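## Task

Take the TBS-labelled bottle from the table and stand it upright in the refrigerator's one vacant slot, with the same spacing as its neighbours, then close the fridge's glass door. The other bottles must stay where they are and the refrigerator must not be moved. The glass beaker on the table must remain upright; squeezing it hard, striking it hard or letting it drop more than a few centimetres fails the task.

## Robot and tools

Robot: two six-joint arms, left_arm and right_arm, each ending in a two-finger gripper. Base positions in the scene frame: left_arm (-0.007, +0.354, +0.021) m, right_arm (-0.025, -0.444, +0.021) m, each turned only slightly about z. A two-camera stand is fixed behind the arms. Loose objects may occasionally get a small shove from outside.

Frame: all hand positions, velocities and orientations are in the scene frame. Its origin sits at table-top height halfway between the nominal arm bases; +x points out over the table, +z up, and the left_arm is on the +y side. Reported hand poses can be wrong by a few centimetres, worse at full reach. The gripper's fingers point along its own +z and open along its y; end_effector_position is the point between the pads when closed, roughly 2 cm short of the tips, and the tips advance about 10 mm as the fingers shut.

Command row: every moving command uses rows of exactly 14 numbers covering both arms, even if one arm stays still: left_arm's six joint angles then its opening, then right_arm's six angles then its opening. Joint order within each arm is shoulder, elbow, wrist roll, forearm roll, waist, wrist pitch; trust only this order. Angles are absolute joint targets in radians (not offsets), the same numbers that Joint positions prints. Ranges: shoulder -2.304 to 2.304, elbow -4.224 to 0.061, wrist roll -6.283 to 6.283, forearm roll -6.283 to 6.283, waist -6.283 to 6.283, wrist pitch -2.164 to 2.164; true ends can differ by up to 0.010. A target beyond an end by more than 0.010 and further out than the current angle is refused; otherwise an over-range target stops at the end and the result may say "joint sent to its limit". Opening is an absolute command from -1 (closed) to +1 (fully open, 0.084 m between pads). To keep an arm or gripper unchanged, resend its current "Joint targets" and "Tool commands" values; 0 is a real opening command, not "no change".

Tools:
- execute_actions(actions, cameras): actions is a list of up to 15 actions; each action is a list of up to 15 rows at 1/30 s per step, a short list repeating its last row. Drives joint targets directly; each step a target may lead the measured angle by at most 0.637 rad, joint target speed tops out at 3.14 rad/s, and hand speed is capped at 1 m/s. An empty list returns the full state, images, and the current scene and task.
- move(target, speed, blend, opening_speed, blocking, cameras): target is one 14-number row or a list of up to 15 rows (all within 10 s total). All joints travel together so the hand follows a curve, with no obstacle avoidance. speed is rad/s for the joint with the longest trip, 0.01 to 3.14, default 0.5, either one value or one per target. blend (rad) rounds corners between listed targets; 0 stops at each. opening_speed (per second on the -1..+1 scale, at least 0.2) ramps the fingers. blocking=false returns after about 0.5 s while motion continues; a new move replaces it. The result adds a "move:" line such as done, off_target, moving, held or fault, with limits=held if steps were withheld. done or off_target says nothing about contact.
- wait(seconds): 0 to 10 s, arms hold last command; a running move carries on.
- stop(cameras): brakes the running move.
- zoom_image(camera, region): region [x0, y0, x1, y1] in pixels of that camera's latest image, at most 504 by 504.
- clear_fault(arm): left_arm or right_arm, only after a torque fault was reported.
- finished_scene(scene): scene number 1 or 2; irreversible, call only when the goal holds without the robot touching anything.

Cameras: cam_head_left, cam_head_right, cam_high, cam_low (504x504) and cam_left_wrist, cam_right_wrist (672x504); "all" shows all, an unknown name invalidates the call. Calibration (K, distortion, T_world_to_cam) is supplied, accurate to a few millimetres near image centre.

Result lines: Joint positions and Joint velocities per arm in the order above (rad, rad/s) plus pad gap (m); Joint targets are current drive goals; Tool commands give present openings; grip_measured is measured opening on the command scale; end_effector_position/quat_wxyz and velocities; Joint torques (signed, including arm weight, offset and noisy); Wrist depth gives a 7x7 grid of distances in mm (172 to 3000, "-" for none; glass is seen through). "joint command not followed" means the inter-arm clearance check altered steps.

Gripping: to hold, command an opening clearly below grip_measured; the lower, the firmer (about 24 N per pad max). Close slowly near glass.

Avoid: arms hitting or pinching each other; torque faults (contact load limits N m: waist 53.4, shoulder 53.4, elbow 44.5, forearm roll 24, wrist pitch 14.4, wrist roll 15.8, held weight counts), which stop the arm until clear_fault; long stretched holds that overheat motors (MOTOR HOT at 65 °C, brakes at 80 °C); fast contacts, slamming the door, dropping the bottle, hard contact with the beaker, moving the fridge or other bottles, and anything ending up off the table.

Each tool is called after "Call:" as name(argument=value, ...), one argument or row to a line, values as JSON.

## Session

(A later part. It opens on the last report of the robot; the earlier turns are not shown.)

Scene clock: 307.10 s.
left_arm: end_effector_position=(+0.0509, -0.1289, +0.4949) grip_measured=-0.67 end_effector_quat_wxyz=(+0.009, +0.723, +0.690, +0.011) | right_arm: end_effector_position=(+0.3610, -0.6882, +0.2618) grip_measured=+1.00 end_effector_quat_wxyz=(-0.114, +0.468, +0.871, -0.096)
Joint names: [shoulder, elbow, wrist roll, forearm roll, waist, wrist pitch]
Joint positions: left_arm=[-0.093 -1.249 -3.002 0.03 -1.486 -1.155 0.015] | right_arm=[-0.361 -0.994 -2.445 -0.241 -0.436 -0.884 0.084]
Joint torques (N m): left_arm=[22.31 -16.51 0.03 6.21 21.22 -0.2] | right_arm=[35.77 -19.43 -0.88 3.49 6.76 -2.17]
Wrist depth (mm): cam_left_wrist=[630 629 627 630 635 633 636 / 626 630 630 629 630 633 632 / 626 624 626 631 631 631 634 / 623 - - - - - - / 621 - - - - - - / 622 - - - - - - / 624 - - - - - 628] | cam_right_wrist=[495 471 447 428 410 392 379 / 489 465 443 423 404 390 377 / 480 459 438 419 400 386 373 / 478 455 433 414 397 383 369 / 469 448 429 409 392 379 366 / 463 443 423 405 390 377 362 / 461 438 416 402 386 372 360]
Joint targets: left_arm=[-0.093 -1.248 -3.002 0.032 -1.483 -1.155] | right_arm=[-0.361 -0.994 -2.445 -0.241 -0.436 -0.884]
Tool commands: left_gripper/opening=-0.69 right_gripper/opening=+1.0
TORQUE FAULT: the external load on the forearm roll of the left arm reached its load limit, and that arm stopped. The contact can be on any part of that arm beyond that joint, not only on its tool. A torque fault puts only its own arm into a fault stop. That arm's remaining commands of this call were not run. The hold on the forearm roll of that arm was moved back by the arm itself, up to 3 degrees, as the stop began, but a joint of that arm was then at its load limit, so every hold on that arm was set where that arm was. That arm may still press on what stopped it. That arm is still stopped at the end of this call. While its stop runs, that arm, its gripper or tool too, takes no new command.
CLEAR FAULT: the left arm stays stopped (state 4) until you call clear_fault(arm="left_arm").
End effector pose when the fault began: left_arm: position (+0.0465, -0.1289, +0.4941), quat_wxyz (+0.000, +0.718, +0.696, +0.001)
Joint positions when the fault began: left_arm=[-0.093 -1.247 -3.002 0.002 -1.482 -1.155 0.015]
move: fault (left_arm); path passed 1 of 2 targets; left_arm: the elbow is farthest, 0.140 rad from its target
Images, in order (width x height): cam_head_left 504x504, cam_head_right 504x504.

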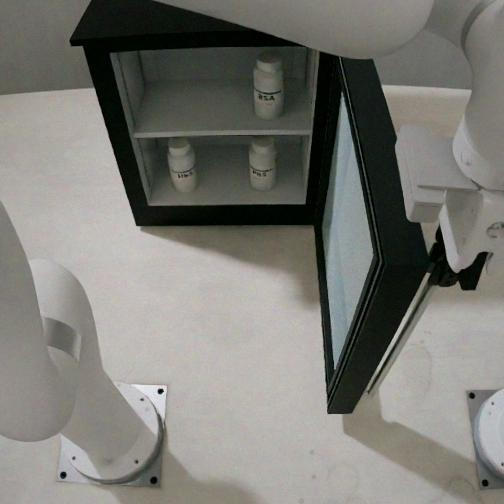

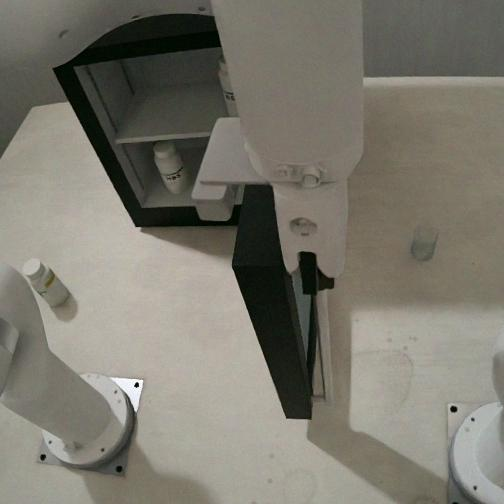

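Call:
clear_fault(
  arm="left_arm",
)

Call:
move(
  target=[-0.093,-1.249,-3.002,0.0,-1.486,-1.155,0.0,-0.361,-0.994,-2.445,-0.241,-0.436,-0.884,1],
  opening_speed=1,
  cameras=["cam_head_left","cam_head_right"],
)

Call:
wait(
  seconds=1.5,
  cameras=["cam_head_left","cam_left_wrist"],
)

Scene clock: 309.53 s.
left_arm: end_effector_position=(+0.0509, -0.1289, +0.4949) grip_measured=-0.67 end_effector_quat_wxyz=(+0.009, +0.723, +0.690, +0.011) | right_arm: end_effector_position=(+0.3610, -0.6882, +0.2618) grip_measured=+1.00 end_effector_quat_wxyz=(-0.114, +0.468, +0.871, -0.096)
Joint names: [shoulder, elbow, wrist roll, forearm roll, waist, wrist pitch]
Joint positions: left_arm=[-0.093 -1.249 -3.002 0.03 -1.486 -1.155 0.015] | right_arm=[-0.361 -0.994 -2.445 -0.241 -0.436 -0.884 0.084]
Joint torques (N m): left_arm=[21.79 -16.63 0.04 6.55 21.73 -0.18] | right_arm=[36.03 -19.72 -0.93 4.16 8.04 -1.99]
Wrist depth (mm): cam_left_wrist=[629 627 630 631 630 634 633 / 626 628 630 630 628 631 633 / 625 629 628 629 632 632 634 / 622 - - - - - - / 624 - - - - - - / 624 - - - - - - / 623 - - - - - 630] | cam_right_wrist=[495 471 449 428 409 393 378 / 489 464 442 424 405 390 376 / 480 460 437 418 400 387 373 / 477 455 434 414 397 381 370 / 469 448 427 408 393 379 366 / 462 441 422 404 389 377 363 / 461 438 418 402 386 372 360]
Joint targets: left_arm=[-0.093 -1.249 -3.002 0.030 -1.486 -1.155] | right_arm=[-0.361 -0.994 -2.445 -0.241 -0.436 -0.884]
Tool commands: left_gripper/opening=-0.69 right_gripper/opening=+1.0
TORQUE FAULT, CONTINUED: the left arm's stop, for the torque fault of the forearm roll that an earlier result reported, is over. The call counts as one of the actions that you can send in this scene. The hold on the forearm roll of that arm was moved back by the arm itself, up to 3 degrees, as the stop began, but a joint of that arm was then at its load limit, so every hold on that arm was set where that arm was. That arm's target is now where it stood when the stop ended, not its last command. That arm keeps its grip as last carried out and accepts commands again: back off and push less far.
CLEAR FAULT: your call cleared the left arm's torque fault. If a joint's load stays at its limit, that arm stops again at once.

Scene clock: 310.60 s.
left_arm: end_effector_position=(+0.0443, -0.1296, +0.4947) grip_measured=-0.01 end_effector_quat_wxyz=(+0.000, +0.719, +0.695, +0.000) | right_arm: end_effector_position=(+0.3610, -0.6882, +0.2618) grip_measured=+1.00 end_effector_quat_wxyz=(-0.114, +0.468, +0.871, -0.096)
Joint names: [shoulder, elbow, wrist roll, forearm roll, waist, wrist pitch]
Joint positions: left_arm=[-0.093 -1.249 -3.002 0 -1.486 -1.155 0.043] | right_arm=[-0.361 -0.994 -2.445 -0.241 -0.436 -0.884 0.084]
Joint torques (N m): left_arm=[13.93 -28.53 0.96 -1.4 10.99 2.61] | right_arm=[36.24 -19.53 -0.9 4.06 6.23 -2.17]
Wrist depth (mm): cam_left_wrist=[633 633 633 630 633 626 627 / 636 629 632 631 629 627 628 / 634 633 629 626 627 626 627 / 633 - - - - - - / 632 - - - - - - / 631 - - - - - - / 631 - - - - - -] | cam_right_wrist=[497 471 449 427 410 393 378 / 489 465 442 423 405 390 377 / 481 459 437 418 400 387 373 / 476 454 433 414 397 383 370 / 470 448 429 408 393 380 367 / 465 442 422 405 391 377 362 / 460 439 417 402 386 372 360]
Joint targets: left_arm=[-0.093 -1.249 -3.002 0.000 -1.486 -1.155] | right_arm=[-0.361 -0.994 -2.445 -0.241 -0.436 -0.884]
move: done
Images, in order (width x height): cam_head_left 504x504, cam_head_right 504x504.

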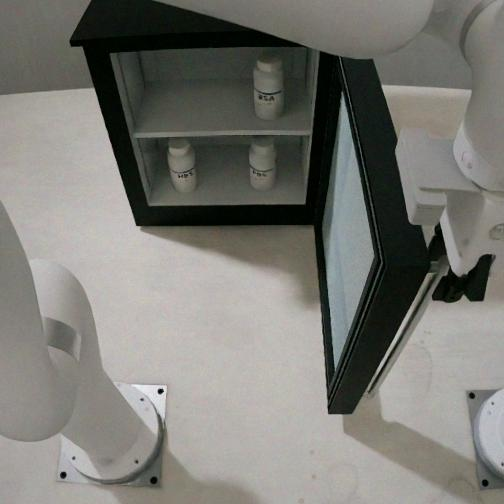

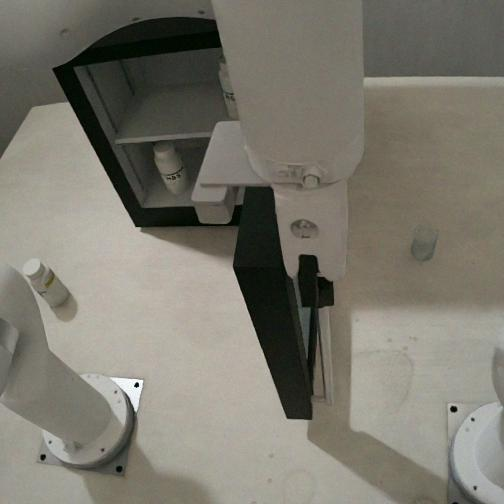

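Scene clock: 312.10 s.
left_arm: end_effector_position=(+0.0443, -0.1296, +0.4947) grip_measured=-0.01 end_effector_quat_wxyz=(+0.000, +0.719, +0.695, +0.000) | right_arm: end_effector_position=(+0.3610, -0.6882, +0.2618) grip_measured=+1.00 end_effector_quat_wxyz=(-0.114, +0.468, +0.871, -0.096)
Joint names: [shoulder, elbow, wrist roll, forearm roll, waist, wrist pitch]
Joint positions: left_arm=[-0.093 -1.249 -3.002 0 -1.486 -1.155 0.044] | right_arm=[-0.361 -0.994 -2.445 -0.241 -0.436 -0.884 0.084]
Joint torques (N m): left_arm=[13.63 -28.55 0.9 -1.3 10.87 3] | right_arm=[35.72 -19.25 -0.85 4.15 6.81 -1.96]
Wrist depth (mm): cam_left_wrist=[635 634 633 631 629 627 629 / 635 634 630 629 629 627 625 / 633 630 632 629 627 627 626 / 630 - - - - - - / 633 - - - - - - / 631 - - - - - - / 629 - - - - - -] | cam_right_wrist=[494 471 448 428 409 394 379 / 487 465 443 424 405 389 377 / 481 457 438 417 402 386 373 / 477 454 433 415 397 382 370 / 470 448 428 409 392 379 366 / 463 443 422 405 391 376 363 / 461 438 417 401 386 372 361]
Joint targets: left_arm=[-0.093 -1.249 -3.002 0.000 -1.486 -1.155] | right_arm=[-0.361 -0.994 -2.445 -0.241 -0.436 -0.884]
Tool commands: left_gripper/opening=+0.0 right_gripper/opening=+1.0
wait: 1.50 s; at rest by 0.17 s
camera_calibration:
cam_left_wrist: T_world_to_cam=[[0.998543, -0.0519961, -0.0144411, -0.0087649], [-0.0523599, -0.998288, -0.0260784, -0.0477929], [-0.0130604, 0.0267966, -0.999556, 0.631246], [0, 0, 0, 1]] pos_world=[0.014494, -0.065082, 0.629593]
Images, in order (width x height): cam_head_left 504x504, cam_left_wrist 672x504.

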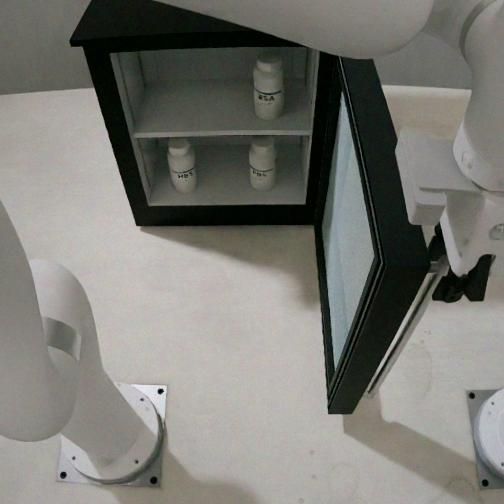

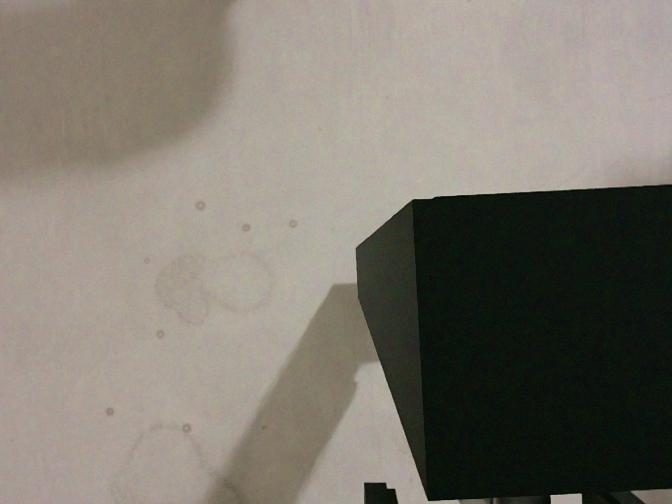

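Call:
move(
  target=[
    [-0.093,-1.249,-3.002,0.0,-1.486,-1.155,1,-0.361,-0.994,-2.445,-0.241,-0.436,-0.884,1],
    [-0.101,-1.485,-3.002,0.0,-1.486,-1.383,1,-0.361,-0.994,-2.445,-0.241,-0.436,-0.884,1],
    [0.2,-1.6,-2.6,0.0,-1.3,-1.75,1,-0.361,-0.994,-2.445,-0.241,-0.436,-0.884,1],
    [0.6,-1.0,0,0.0,-0.2,-1.2,1,-0.361,-0.994,-2.445,-0.241,-0.436,-0.884,1],
    [1.126,-0.055,0,0.0,-0.2,0.06,1,-0.361,-0.994,-2.445,-0.241,-0.436,-0.884,1],
  ],
  speed=[0.5,0.3,0.8,1.5,1.0],
  blend=[0,0.05,0.1,0.2,0],
  cameras=["cam_head_left","cam_head_right","cam_left_wrist"],
)

Scene clock: 328.43 s.
left_arm: end_effector_position=(+0.3183, +0.2954, +0.4508) grip_measured=+1.00 end_effector_quat_wxyz=(+0.052, +0.810, -0.073, +0.579) | right_arm: end_effector_position=(+0.3610, -0.6882, +0.2618) grip_measured=+1.00 end_effector_quat_wxyz=(-0.114, +0.468, +0.871, -0.096)
Joint names: [shoulder, elbow, wrist roll, forearm roll, waist, wrist pitch]
Joint positions: left_arm=[1.126 -0.055 0 0 -0.2 0.06 0.084] | right_arm=[-0.361 -0.994 -2.445 -0.241 -0.436 -0.884 0.084]
Joint torques (N m): left_arm=[1.67 -13.72 0.98 -0.3 11.02 5.95] | right_arm=[36.18 -19.13 -0.7 3.91 5.75 -2.06]
Wrist depth (mm): cam_left_wrist=[1388 1400 1417 1474 1496 1533 1571 / - 207 212 218 224 231 287 / 1465 262 266 274 281 289 298 / 1496 - 276 502 517 531 540 / 1564 - 286 520 538 553 440 / 1622 - 297 514 514 510 482 / 880 - 310 438 418 436 428] | cam_right_wrist=[496 469 449 428 410 392 378 / 488 465 442 423 406 390 377 / 480 458 438 419 400 386 372 / 476 453 433 415 397 382 370 / 471 448 427 410 393 379 366 / 463 442 422 405 391 377 362 / 461 437 417 401 386 371 361]
Joint targets: left_arm=[1.126 -0.055 0.000 0.000 -0.200 0.060] | right_arm=[-0.361 -0.994 -2.445 -0.241 -0.436 -0.884]
move: done
camera_calibration:
cam_left_wrist: T_world_to_cam=[[-0.170762, -0.985084, -0.0211962, 0.390043], [-0.290122, 0.0708272, -0.954365, 0.568034], [0.941631, -0.15682, -0.29789, 0.0135631], [0, 0, 0, 1]] pos_world=[0.218632, 0.34612, 0.55442]
Images, in order (width x height): cam_head_left 504x504, cam_head_right 504x504, cam_left_wrist 672x504.

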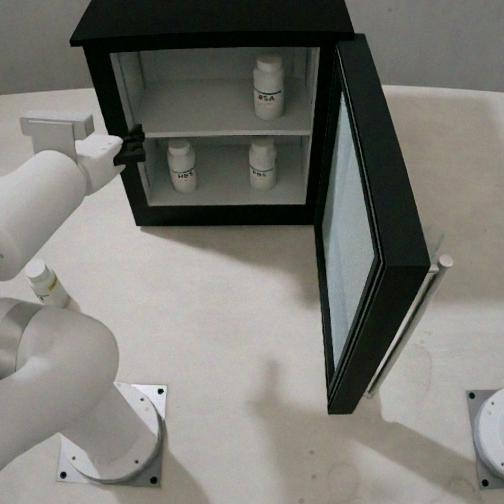

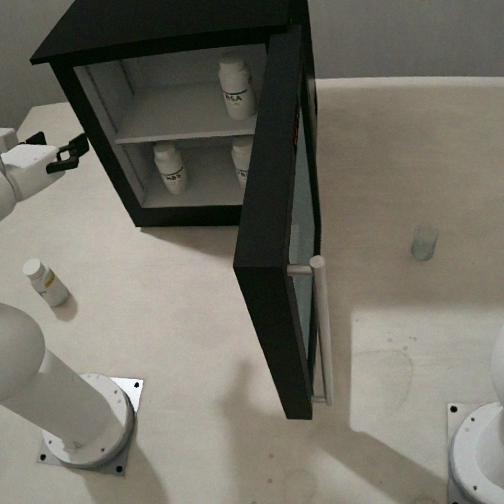

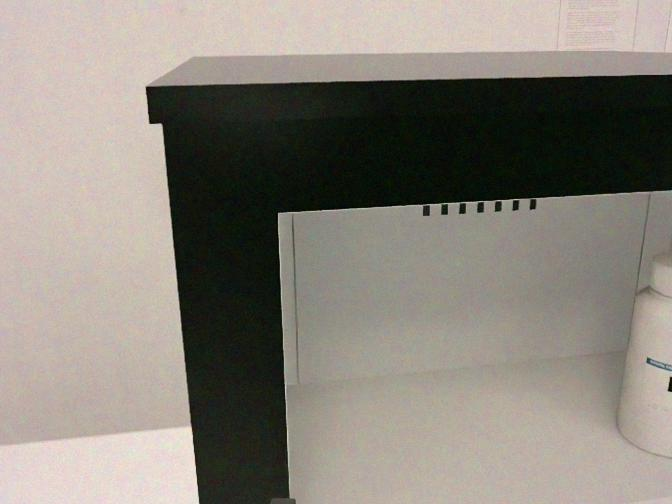

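Call:
move(
  target=[
    [0.7,-0.3,-1.5,0.0,0.2,-0.3,1,-0.361,-0.994,-2.445,-0.241,-0.436,-0.884,1],
    [-0.069,-0.112,-3.142,0.0,0.547,0.949,1,-0.361,-0.994,-2.445,-0.241,-0.436,-0.884,1],
  ],
  speed=1.2,
  blend=0.1,
  cameras=["cam_head_left","cam_head_right","cam_left_wrist"],
)

Call:
zoom_image(
  camera="cam_head_left",
  region=[0, 200, 140, 340],
)

Scene clock: 353.20 s.
left_arm: end_effector_position=(+0.3305, +0.5692, +0.2215) grip_measured=+1.00 end_effector_quat_wxyz=(+0.457, -0.246, +0.844, +0.133) | right_arm: end_effector_position=(+0.3610, -0.6882, +0.2618) grip_measured=+1.00 end_effector_quat_wxyz=(-0.114, +0.468, +0.871, -0.096)
Joint names: [shoulder, elbow, wrist roll, forearm roll, waist, wrist pitch]
Joint positions: left_arm=[-0.069 -0.112 -3.142 0 0.547 0.949 0.084] | right_arm=[-0.361 -0.994 -2.445 -0.241 -0.436 -0.884 0.084]
Joint torques (N m): left_arm=[2.68 -2.65 -0.75 0.18 11.19 5.55] | right_arm=[37.23 -19.48 -0.77 4.3 7.42 -2.07]
Wrist depth (mm): cam_left_wrist=[281 289 - - - 291 291 / 321 321 333 - - 334 323 / 374 374 375 360 375 375 376 / 428 428 428 429 429 430 431 / 526 527 528 530 531 530 502 / 640 639 642 644 646 643 2654 / 1350 812 813 901 1857 2138 2448] | cam_right_wrist=[495 471 448 428 410 393 379 / 488 466 442 424 406 391 377 / 481 459 437 417 401 387 373 / 477 452 433 415 397 382 370 / 472 446 428 410 392 380 366 / 463 442 422 405 391 376 362 / 461 438 416 402 386 371 360]
Joint targets: left_arm=[-0.069 -0.112 -3.142 0.000 0.547 0.949] | right_arm=[-0.361 -0.994 -2.445 -0.241 -0.436 -0.884]
move: done
camera_calibration:
cam_left_wrist: T_world_to_cam=[[-0.518925, 0.854796, 0.00634852, -0.281349], [0.48962, 0.291132, 0.821897, -0.443149], [0.700706, 0.429611, -0.569601, -0.21723], [0, 0, 0, 1]] pos_world=[0.22319, 0.462835, 0.242274]
Images, in order (width x height): cam_head_left 504x504, cam_head_right 504x504, cam_left_wrist 672x504.

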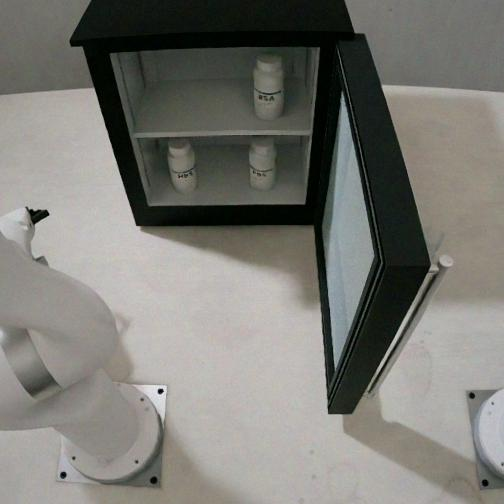

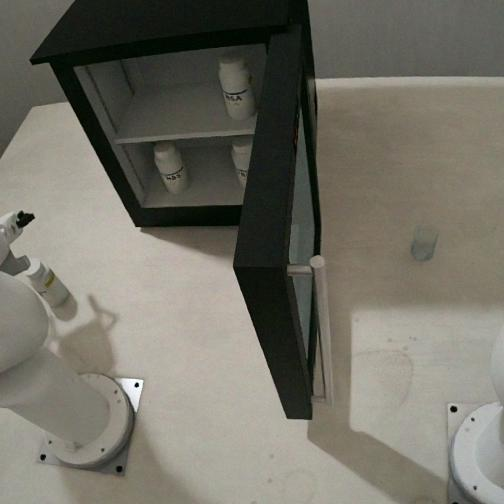

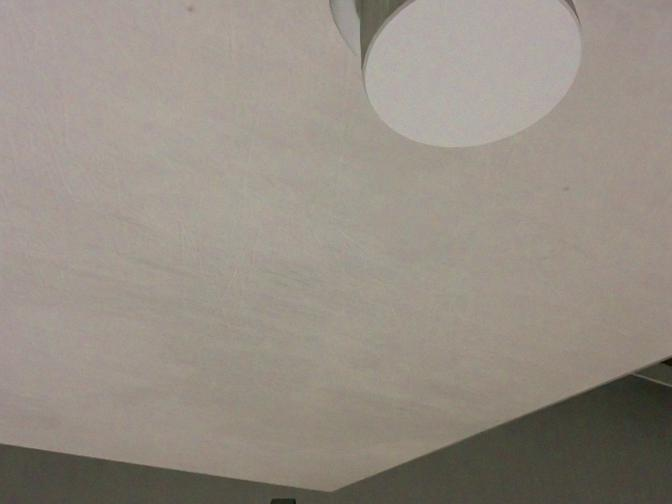

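Scaled by 3.600 from the camera's 504x504 image, which has a finer 720x720 frame.

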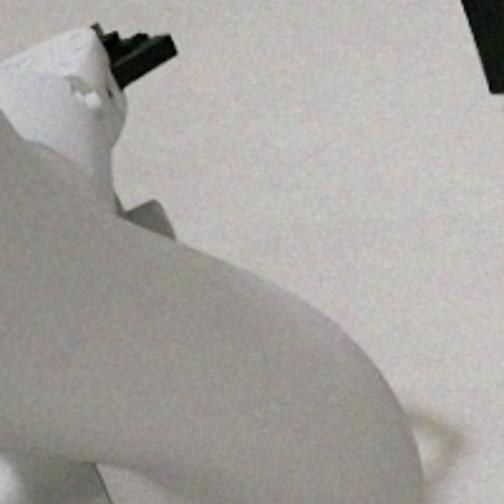

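Call:
move(
  target=[
    [0.323,-0.076,-3.142,0.0,0.5475,1.239,1,-0.361,-0.994,-2.445,-0.241,-0.436,-0.884,1],
    [0.633,-0.115,-3.142,0.0,0.5475,1.51,1,-0.361,-0.994,-2.445,-0.241,-0.436,-0.884,1],
  ],
  speed=0.3,
  cameras=["cam_head_right","cam_left_wrist","cam_high"],
)

Call:
zoom_image(
  camera="cam_head_right",
  region=[0, 200, 140, 340],
)

Scene clock: 362.27 s.
left_arm: end_effector_position=(+0.2952, +0.5470, +0.6445) grip_measured=+1.00 end_effector_quat_wxyz=(+0.868, -0.120, +0.411, +0.253) | right_arm: end_effector_position=(+0.3610, -0.6882, +0.2618) grip_measured=+1.00 end_effector_quat_wxyz=(-0.114, +0.468, +0.871, -0.096)
Joint names: [shoulder, elbow, wrist roll, forearm roll, waist, wrist pitch]
Joint positions: left_arm=[0.633 -0.115 -3.142 0 0.548 1.51 0.084] | right_arm=[-0.361 -0.994 -2.445 -0.241 -0.436 -0.884 0.084]
Joint torques (N m): left_arm=[11.11 -28.54 -0.9 1.43 11.1 5.67] | right_arm=[36.39 -19.83 -0.67 4.14 5.85 -2.08]
Wrist depth (mm): cam_left_wrist=[1402 1493 1626 1767 1962 2228 2528 / 1483 1574 1723 1903 2145 2431 2839 / 1564 1681 1828 2044 2317 2717 - / 1673 1818 2008 2249 2624 2923 - / 1767 1940 2185 2457 2614 2706 2634 / 1924 2125 2317 2405 2405 2372 2381 / 2093 2138 2145 2158 2165 2185 2151] | cam_right_wrist=[496 471 450 429 410 393 379 / 488 464 442 424 404 389 377 / 482 458 437 419 401 386 373 / 478 453 433 414 397 383 370 / 469 448 428 409 393 380 366 / 463 442 424 404 390 378 362 / 462 438 418 401 385 372 361]
Joint targets: left_arm=[0.633 -0.115 -3.142 0.000 0.547 1.510] | right_arm=[-0.361 -0.994 -2.445 -0.241 -0.436 -0.884]
move: done
camera_calibration:
cam_left_wrist: T_world_to_cam=[[-0.537134, 0.8432, 0.0223826, -0.281924], [-0.507467, -0.344235, 0.789924, -0.104588], [0.673768, 0.412937, 0.612796, -0.687105], [0, 0, 0, 1]] pos_world=[0.258444, 0.485446, 0.509982]
Images, in order (width x height): cam_head_right 504x504, cam_high 504x504, cam_left_wrist 672x504.

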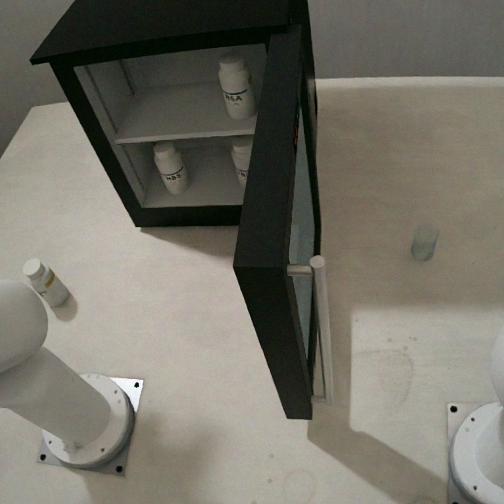

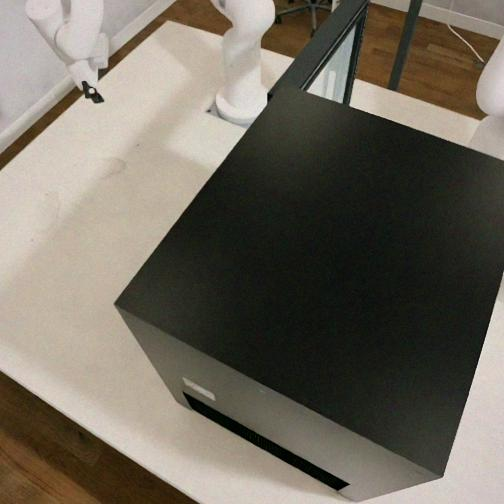

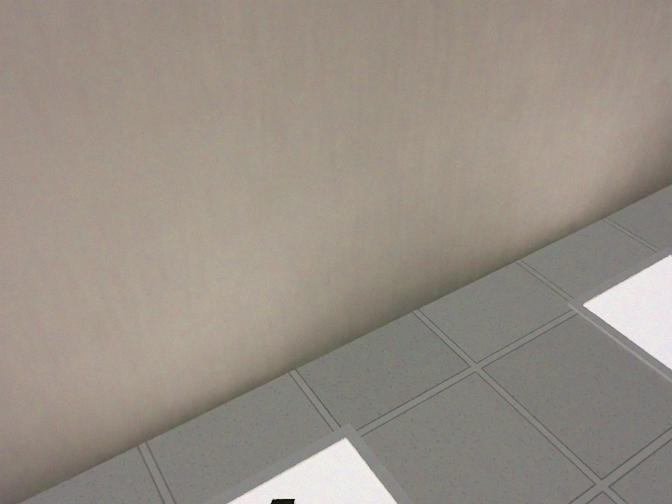

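Scaled by 3.600 from the camera's 504x504 image, which has a finer 720x720 frame.

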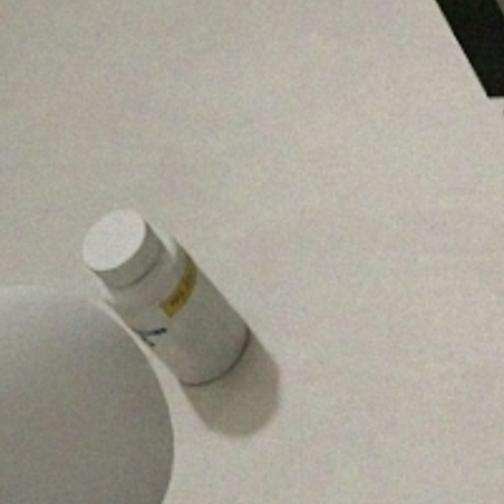

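Call:
move(
  target=[
    [-0.069,-0.112,-3.142,0.0,0.5475,0.949,1,-0.361,-0.994,-2.445,-0.241,-0.436,-0.884,1],
    [-0.323,-0.076,-3.142,0.0,0.5475,1.239,1,-0.361,-0.994,-2.445,-0.241,-0.436,-0.884,1],
  ],
  speed=[0.7,0.3],
  cameras=["cam_head_right","cam_left_wrist"],
)

Call:
zoom_image(
  camera="cam_head_right",
  region=[0, 200, 140, 340],
)

Scene clock: 367.63 s.
left_arm: end_effector_position=(+0.3051, +0.5533, +0.1717) grip_measured=+1.00 end_effector_quat_wxyz=(+0.457, -0.246, +0.844, +0.133) | right_arm: end_effector_position=(+0.3610, -0.6882, +0.2618) grip_measured=+1.00 end_effector_quat_wxyz=(-0.114, +0.468, +0.871, -0.096)
Joint names: [shoulder, elbow, wrist roll, forearm roll, waist, wrist pitch]
Joint positions: left_arm=[-0.323 -0.076 -3.142 0 0.548 1.239 0.084] | right_arm=[-0.361 -0.994 -2.445 -0.241 -0.436 -0.884 0.084]
Joint torques (N m): left_arm=[5.07 2.76 -0.89 1.11 10.68 5.56] | right_arm=[36.77 -18.91 -0.57 3.83 6.88 -2.03]
Wrist depth (mm): cam_left_wrist=[228 229 222 - - 230 223 / 253 253 253 - - - 254 / 295 283 - - - - 297 / 337 338 - - - - 340 / 415 393 - - - - 418 / 503 505 545 544 548 510 510 / 639 700 703 708 713 711 2448] | cam_right_wrist=[495 471 448 429 410 393 378 / 487 464 442 423 406 390 377 / 481 458 438 418 401 387 373 / 477 453 432 415 398 383 370 / 469 449 427 410 393 380 367 / 464 442 423 404 391 376 363 / 461 438 417 401 386 372 360]
Joint targets: left_arm=[-0.323 -0.076 -3.142 0.000 0.547 1.239] | right_arm=[-0.361 -0.994 -2.445 -0.241 -0.436 -0.884]
move: done
camera_calibration:
cam_left_wrist: T_world_to_cam=[[-0.51943, 0.854491, 0.00620748, -0.280221], [0.489425, 0.291542, 0.821867, -0.38523], [0.700468, 0.429941, -0.569645, -0.221143], [0, 0, 0, 1]] pos_world=[0.19789, 0.446835, 0.192374]
Images, in order (width x height): cam_head_right 504x504, cam_left_wrist 672x504.

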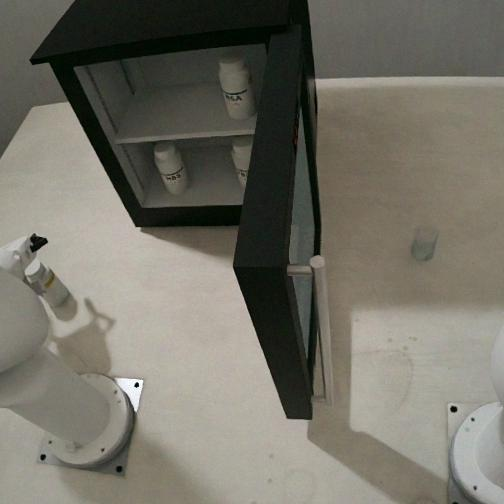

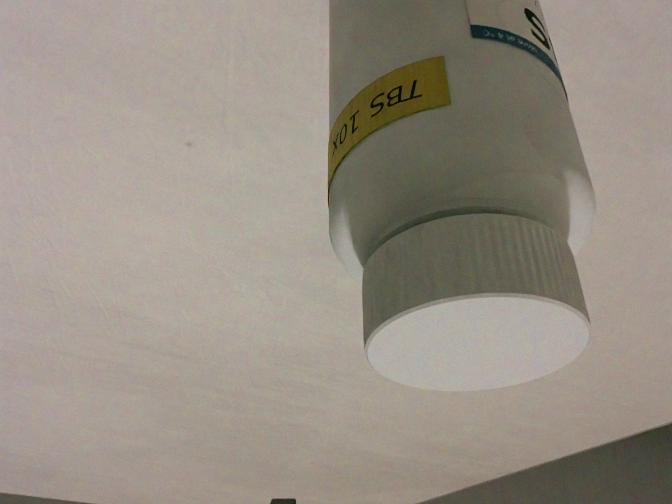

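Scaled by 3.600 from the camera's 504x504 image, which has a finer 720x720 frame.

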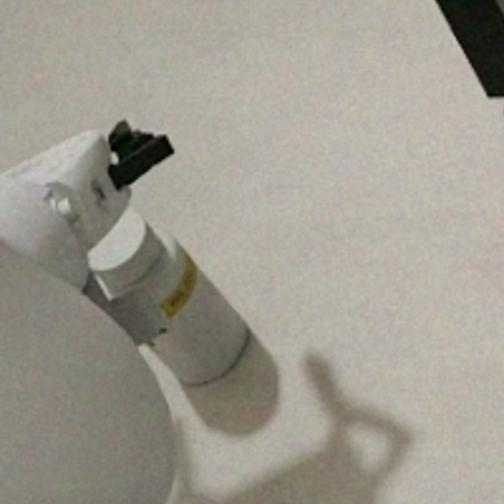

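Call:
move(
  target=[
    [-0.633,-0.115,-3.142,0.0,0.5475,1.51,1,-0.361,-0.994,-2.445,-0.241,-0.436,-0.884,1],
    [-0.9145,-0.2045,-3.142,0.0,0.5475,1.7016,1,-0.361,-0.994,-2.445,-0.241,-0.436,-0.884,1],
    [-0.9145,-0.2045,-3.142,0.0,0.5475,1.7016,-0.2,-0.361,-0.994,-2.445,-0.241,-0.436,-0.884,1],
  ],
  speed=0.3,
  blend=[0.02,0,0],
  opening_speed=1,
  cameras=["cam_head_right","cam_left_wrist"],
)

Call:
zoom_image(
  camera="cam_head_right",
  region=[0, 200, 140, 340],
)

Scene clock: 376.13 s.
left_arm: end_effector_position=(+0.2882, +0.5425, +0.0686) grip_measured=+0.40 end_effector_quat_wxyz=(+0.457, -0.247, +0.844, +0.133) | right_arm: end_effector_position=(+0.3610, -0.6882, +0.2618) grip_measured=+1.00 end_effector_quat_wxyz=(-0.114, +0.468, +0.871, -0.096)
Joint names: [shoulder, elbow, wrist roll, forearm roll, waist, wrist pitch]
Joint positions: left_arm=[-0.915 -0.205 -3.142 0 0.548 1.702 0.061] | right_arm=[-0.361 -0.994 -2.445 -0.241 -0.436 -0.884 0.084]
Joint torques (N m): left_arm=[14.26 -2.68 -0.84 0.94 10.46 2.98] | right_arm=[36.23 -18.74 -0.68 3.61 7.39 -2.1]
Wrist depth (mm): cam_left_wrist=[- - - - - - - / - - - - - - - / - - - - - - - / - - - - - - - / 185 186 186 - - - 188 / 224 225 225 - - - 227 / 312 286 - - - - 290] | cam_right_wrist=[494 471 449 428 409 393 379 / 487 465 443 422 406 390 377 / 481 457 436 418 401 387 373 / 475 454 434 415 397 382 370 / 469 448 427 408 392 379 367 / 462 441 422 405 390 377 362 / 461 438 417 401 387 372 361]
Joint targets: left_arm=[-0.914 -0.205 -3.142 0.000 0.547 1.702] | right_arm=[-0.361 -0.994 -2.445 -0.241 -0.436 -0.884]
move: done
camera_calibration:
cam_left_wrist: T_world_to_cam=[[-0.519456, 0.854475, 0.00625135, -0.279124], [0.489643, 0.291654, 0.821698, -0.289314], [0.700297, 0.429897, -0.569889, -0.263207], [0, 0, 0, 1]] pos_world=[0.180991, 0.436036, 0.0894744]
Images, in order (width x height): cam_head_right 504x504, cam_left_wrist 672x504.

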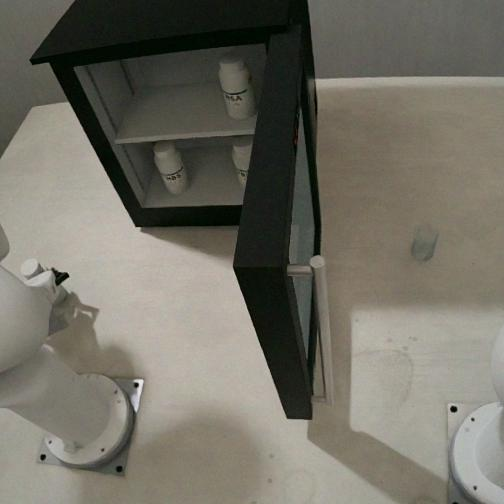

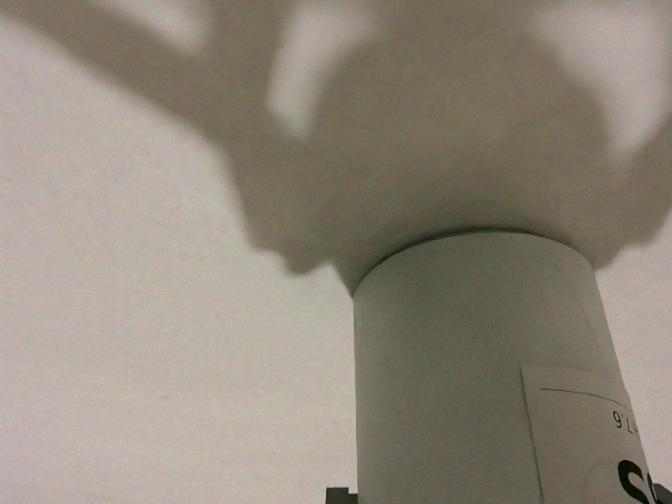

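Scaled by 3.600 from the camera's 504x504 image, which has a finer 720x720 frame.

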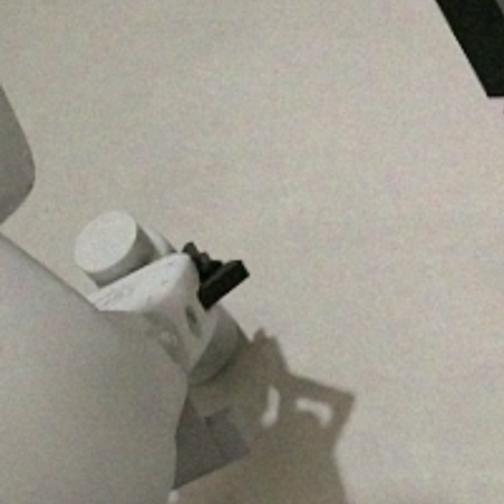

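Call:
move(
  target=[
    [-0.633,-0.115,-3.142,0.0,0.5475,1.51,-0.4,-0.361,-0.994,-2.445,-0.241,-0.436,-0.884,1],
    [-0.323,-0.076,-3.142,0.0,0.5475,1.239,-0.4,-0.361,-0.994,-2.445,-0.241,-0.436,-0.884,1],
    [-0.069,-0.112,-3.142,0.0,0.5475,0.949,-0.4,-0.361,-0.994,-2.445,-0.241,-0.436,-0.884,1],
    [0.4414,-0.227,-3.142,0.0,0.3,0.3232,-0.4,-0.361,-0.994,-2.445,-0.241,-0.436,-0.884,1],
    [0.4414,-0.227,-3.142,0.0,-0.213,0.3232,-0.4,-0.361,-0.994,-2.445,-0.241,-0.436,-0.884,1],
  ],
  speed=[0.3,0.4,0.4,0.5,0.5],
  blend=[0.03,0.05,0.05,0.05,0],
  cameras=["cam_head_left","cam_head_right","cam_left_wrist"],
)

Call:
zoom_image(
  camera="cam_head_left",
  region=[70, 20, 330, 230],
)

Scene clock: 393.20 s.
left_arm: end_effector_position=(+0.4053, +0.2741, +0.3627) grip_measured=+0.40 end_effector_quat_wxyz=(+0.474, +0.084, +0.876, -0.046) | right_arm: end_effector_position=(+0.3610, -0.6882, +0.2618) grip_measured=+1.00 end_effector_quat_wxyz=(-0.114, +0.468, +0.871, -0.096)
Joint names: [shoulder, elbow, wrist roll, forearm roll, waist, wrist pitch]
Joint positions: left_arm=[0.441 -0.227 -3.142 0 -0.213 0.323 0.061] | right_arm=[-0.361 -0.994 -2.445 -0.241 -0.436 -0.884 0.084]
Joint torques (N m): left_arm=[18.13 -28.6 -0.51 0.98 -9.88 -0.92] | right_arm=[35.99 -19.88 -0.63 3.58 5.9 -1.99]
Wrist depth (mm): cam_left_wrist=[435 406 389 369 364 346 339 / 405 392 392 393 380 379 300 / 440 416 457 422 362 438 276 / 448 386 - - 332 - 257 / 375 379 - - - - 241 / 457 502 - - - - 229 / 307 307 - - - - -] | cam_right_wrist=[496 469 449 429 411 392 379 / 488 464 443 423 406 391 377 / 481 459 437 417 401 386 372 / 474 453 434 414 396 382 371 / 469 448 427 410 393 379 367 / 463 443 422 405 391 377 362 / 459 438 417 401 386 372 360]
Joint targets: left_arm=[0.441 -0.227 -3.142 0.000 -0.213 0.323] | right_arm=[-0.361 -0.994 -2.445 -0.241 -0.436 -0.884]
move: done
camera_calibration:
cam_left_wrist: T_world_to_cam=[[0.212565, 0.977127, 0.00622039, -0.321113], [0.555828, -0.126146, 0.821671, -0.422324], [0.803661, -0.171201, -0.569929, 0.0606489], [0, 0, 0, 1]] pos_world=[0.254256, 0.270877, 0.383574]
Images, in order (width x height): cam_head_left 504x504, cam_head_right 504x504, cam_left_wrist 672x504.

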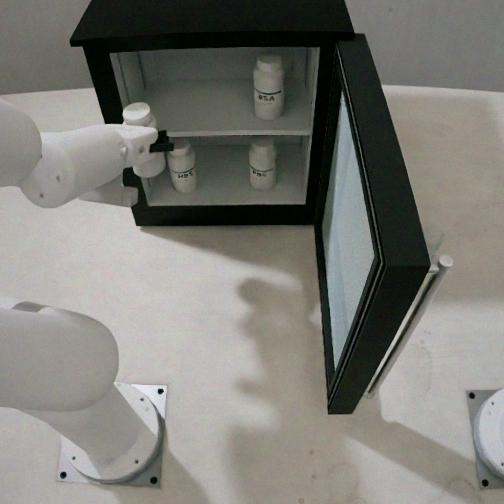

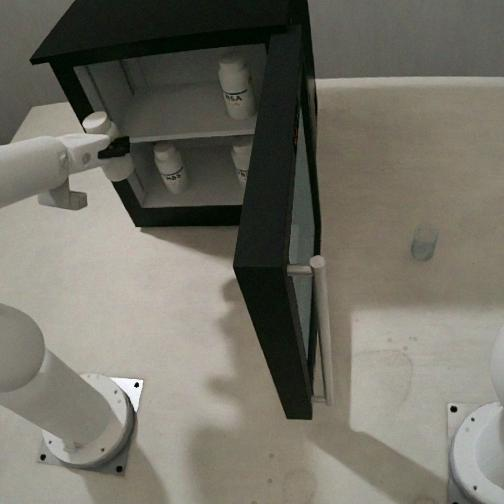

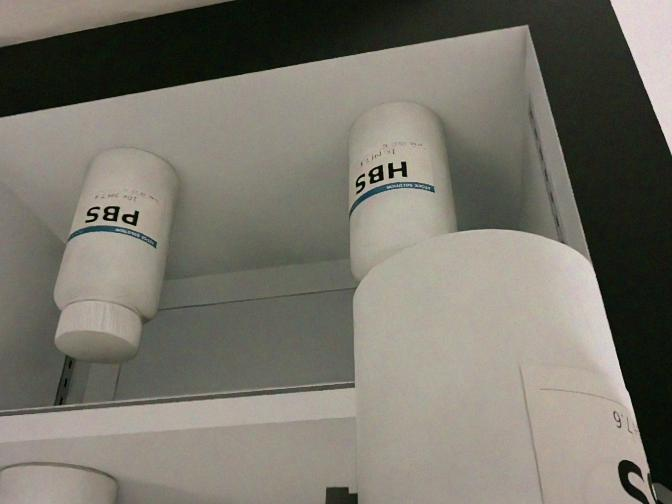

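Scaled by 1.938 from the camera's 504x504 image, which has a finer 720x720 frame.

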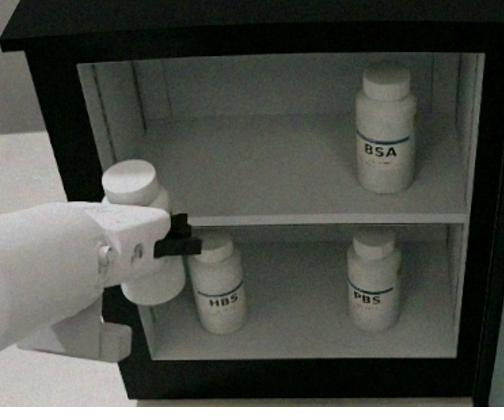

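Call:
move(
  target=[
    [0.1654,-0.4156,-3.142,0.0,-0.206,0.4106,-0.4,-0.361,-0.994,-2.445,-0.241,-0.436,-0.884,1],
    [-0.0758,-0.6446,-3.142,0.0,-0.206,0.4228,-0.4,-0.361,-0.994,-2.445,-0.241,-0.436,-0.884,1],
  ],
  speed=0.2,
  blend=0.02,
  cameras=["cam_head_left","cam_left_wrist"],
)

Call:
zoom_image(
  camera="cam_head_left",
  region=[70, 20, 330, 230],
)

Scene clock: 403.03 s.
left_arm: end_effector_position=(+0.4971, +0.2597, +0.3416) grip_measured=+0.40 end_effector_quat_wxyz=(+0.458, +0.082, +0.884, -0.043) | right_arm: end_effector_position=(+0.3610, -0.6882, +0.2618) grip_measured=+1.00 end_effector_quat_wxyz=(-0.114, +0.468, +0.871, -0.096)
Joint names: [shoulder, elbow, wrist roll, forearm roll, waist, wrist pitch]
Joint positions: left_arm=[0.083 -0.448 -3.143 0 -0.206 0.424 0.061] | right_arm=[-0.361 -0.994 -2.445 -0.241 -0.436 -0.884 0.084]
Joint torques (N m): left_arm=[-2.77 22.65 0.31 0.6 1.62 -13.95] | right_arm=[36.66 -18.96 -0.55 4.03 7.32 -1.98]
Wrist depth (mm): cam_left_wrist=[328 328 318 318 290 328 229 / 314 361 361 349 259 362 239 / 292 400 415 254 245 402 263 / 277 453 450 248 248 401 276 / 417 432 421 186 - - - / 198 191 187 180 - - 187 / 238 251 231 - - - 232] | cam_right_wrist=[494 470 449 428 411 393 378 / 487 463 443 425 405 389 377 / 482 458 438 417 400 386 373 / 477 455 433 414 398 382 370 / 470 447 429 410 393 379 366 / 464 441 422 404 391 377 362 / 461 438 417 401 387 372 360]
Joint targets: left_arm=[0.081 -0.442 -3.143 0.000 -0.206 0.413] | right_arm=[-0.361 -0.994 -2.445 -0.241 -0.436 -0.884]
Tool commands: left_gripper/opening=-0.4 right_gripper/opening=+1.0
TORQUE FAULT: the external load on the elbow of the left arm reached its load limit, and that arm stopped. The contact can be on any part of that arm beyond that joint, not only on its tool. A torque fault puts only its own arm into a fault stop. That arm's remaining commands of this call were not run. The hold on the elbow of that arm was moved back by the arm itself, up to 3 degrees, as the stop began. That arm is still stopped at the end of this call. While its stop runs, that arm, its gripper or tool too, takes no new command.
CLEAR FAULT: the left arm stays stopped (state 4) until you call clear_fault(arm="left_arm").
End effector pose when the fault began: left_arm: position (+0.5142, +0.2566, +0.3636), quat_wxyz (+0.472, +0.081, +0.877, -0.044)
Joint positions when the fault began: left_arm=[0.082 -0.494 -3.143 0 -0.206 0.413 0.061]
move: fault (left_arm); path passed 1 of 2 targets; left_arm: the elbow is farthest, 0.196 rad from its target
camera_calibration:
cam_left_wrist: T_world_to_cam=[[0.205216, 0.978707, 0.0043297, -0.322597], [0.585504, -0.126312, 0.800769, -0.465414], [0.784265, -0.161796, -0.598958, -0.0104947], [0, 0, 0, 1]] pos_world=[0.346935, 0.255243, 0.3678]
Images, in order (width x height): cam_head_left 504x504, cam_left_wrist 672x504.

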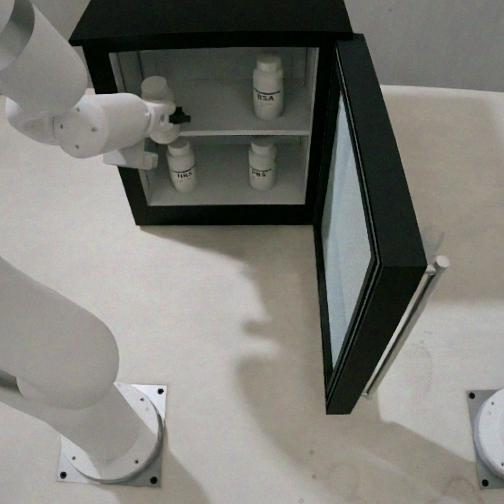

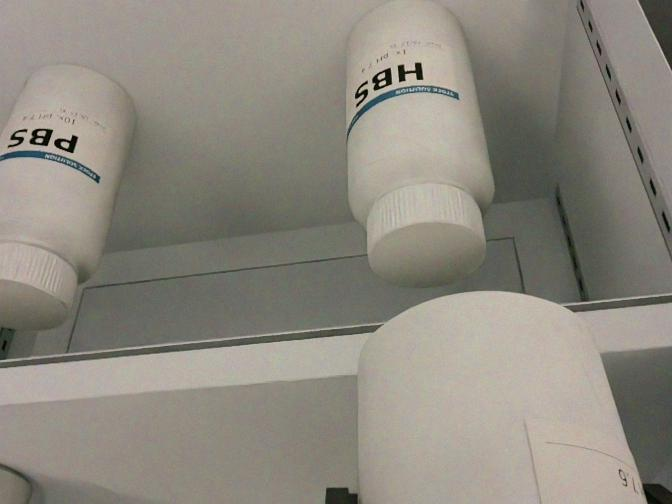

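Scaled by 1.938 from the camera's 504x504 image, which has a finer 720x720 frame.

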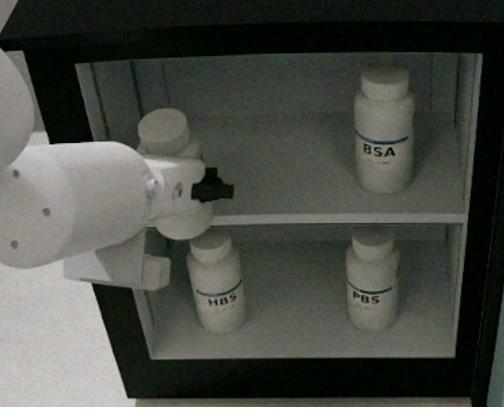

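Call:
clear_fault(
  arm="left_arm",
)

Call:
move(
  target=[
    [0.298,-0.361,-3.142,0.0,-0.206,0.3326,-0.5,-0.361,-0.994,-2.445,-0.241,-0.436,-0.884,1],
  ],
  speed=0.2,
  cameras=["cam_left_wrist","cam_head_left"],
)

Call:
zoom_image(
  camera="cam_head_left",
  region=[70, 20, 330, 230],
)

Scene clock: 411.87 s.
left_arm: end_effector_position=(+0.4971, +0.2597, +0.3416) grip_measured=+0.40 end_effector_quat_wxyz=(+0.458, +0.082, +0.884, -0.043) | right_arm: end_effector_position=(+0.3610, -0.6882, +0.2618) grip_measured=+1.00 end_effector_quat_wxyz=(-0.114, +0.468, +0.871, -0.096)
Joint names: [shoulder, elbow, wrist roll, forearm roll, waist, wrist pitch]
Joint positions: left_arm=[0.083 -0.448 -3.143 0 -0.206 0.425 0.061] | right_arm=[-0.361 -0.994 -2.445 -0.241 -0.436 -0.884 0.084]
Joint torques (N m): left_arm=[-2.43 22.24 0.28 0.66 1.74 -13.91] | right_arm=[36.61 -19.27 -0.6 3.71 5.05 -1.8]
Wrist depth (mm): cam_left_wrist=[327 328 318 318 289 328 228 / 314 360 362 350 259 361 238 / 292 402 417 255 245 403 263 / 277 453 450 248 248 400 276 / 418 432 421 186 - - - / 198 191 187 181 - - 187 / 238 251 232 - - - 232] | cam_right_wrist=[495 471 450 429 410 393 378 / 488 465 443 423 406 390 376 / 482 458 437 418 400 386 374 / 478 455 432 415 397 382 370 / 470 448 427 410 392 379 366 / 464 442 422 405 391 376 362 / 459 438 417 401 386 372 361]
Joint targets: left_arm=[0.083 -0.448 -3.143 0.000 -0.206 0.425] | right_arm=[-0.361 -0.994 -2.445 -0.241 -0.436 -0.884]
Tool commands: left_gripper/opening=-0.4 right_gripper/opening=+1.0
TORQUE FAULT, CONTINUED: the left arm's stop, for the torque fault of the elbow that an earlier result reported, is over. The call counts as one of the actions that you can send in this scene. The hold on the elbow of that arm was moved back by the arm itself, up to 3 degrees, as the stop began. That arm's target is now where it stood when the stop ended, not its last command. That arm keeps its grip as last carried out and accepts commands again: back off and push less far.
CLEAR FAULT: your call cleared the left arm's torque fault. If a joint's load stays at its limit, that arm stops again at once.

Scene clock: 413.43 s.
left_arm: end_effector_position=(+0.4548, +0.2677, +0.3793) grip_measured=+0.40 end_effector_quat_wxyz=(+0.474, +0.081, +0.876, -0.044) | right_arm: end_effector_position=(+0.3610, -0.6882, +0.2618) grip_measured=+1.00 end_effector_quat_wxyz=(-0.114, +0.468, +0.871, -0.096)
Joint names: [shoulder, elbow, wrist roll, forearm roll, waist, wrist pitch]
Joint positions: left_arm=[0.298 -0.361 -3.142 0 -0.206 0.333 0.061] | right_arm=[-0.361 -0.994 -2.445 -0.241 -0.436 -0.884 0.084]
Joint torques (N m): left_arm=[23.53 -12.68 0.99 2.12 11.04 -0.92] | right_arm=[38.72 -19.29 -0.41 3.75 7.18 -1.86]
Wrist depth (mm): cam_left_wrist=[375 374 375 363 353 363 255 / 386 400 415 400 318 416 239 / 338 447 484 313 300 466 225 / 329 511 496 466 317 451 223 / 261 251 246 - - - 224 / 286 287 287 - - - 269 / 282 364 - - - - -] | cam_right_wrist=[495 470 450 429 409 393 379 / 489 463 442 423 405 391 376 / 481 460 437 417 401 386 373 / 477 454 433 415 397 383 370 / 470 448 428 409 392 379 366 / 464 442 422 405 390 376 363 / 460 438 417 402 386 372 361]
Joint targets: left_arm=[0.298 -0.361 -3.142 0.000 -0.206 0.333] | right_arm=[-0.361 -0.994 -2.445 -0.241 -0.436 -0.884]
move: done
camera_calibration:
cam_left_wrist: T_world_to_cam=[[0.20587, 0.978559, 0.00625053, -0.322877], [0.556761, -0.12238, 0.821608, -0.465632], [0.804757, -0.165664, -0.570018, 0.027173], [0, 0, 0, 1]] pos_world=[0.303849, 0.263472, 0.400075]
Images, in order (width x height): cam_head_left 504x504, cam_left_wrist 672x504.

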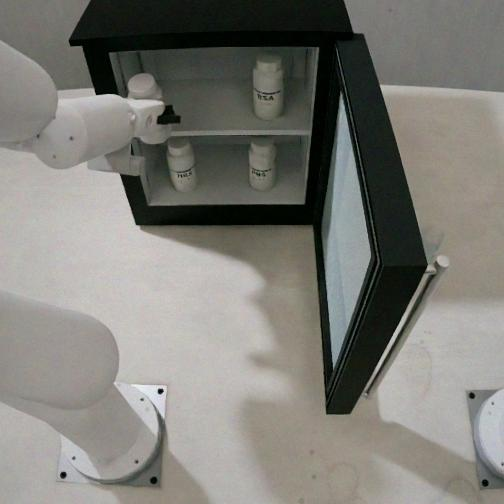

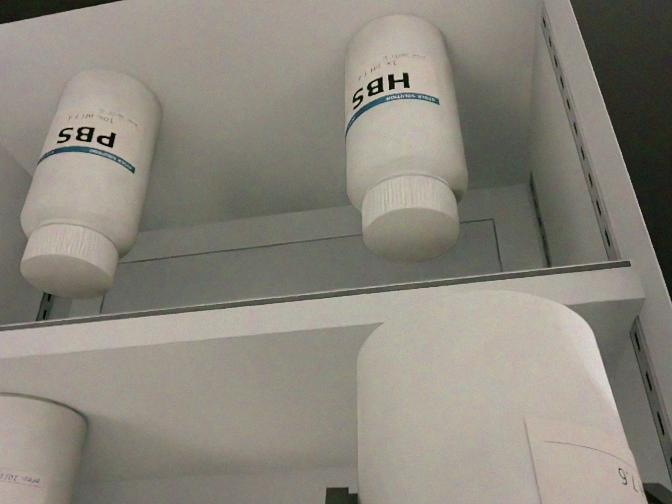

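Scaled by 1.938 from the camera's 504x504 image, which has a finer 720x720 frame.

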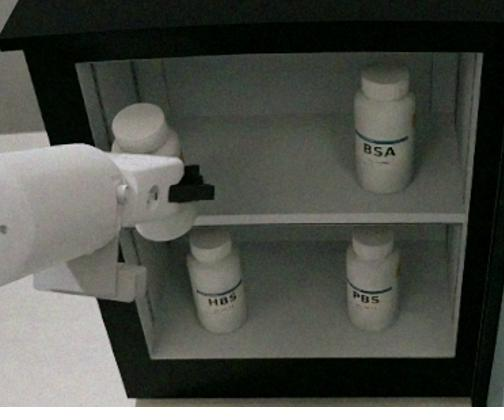

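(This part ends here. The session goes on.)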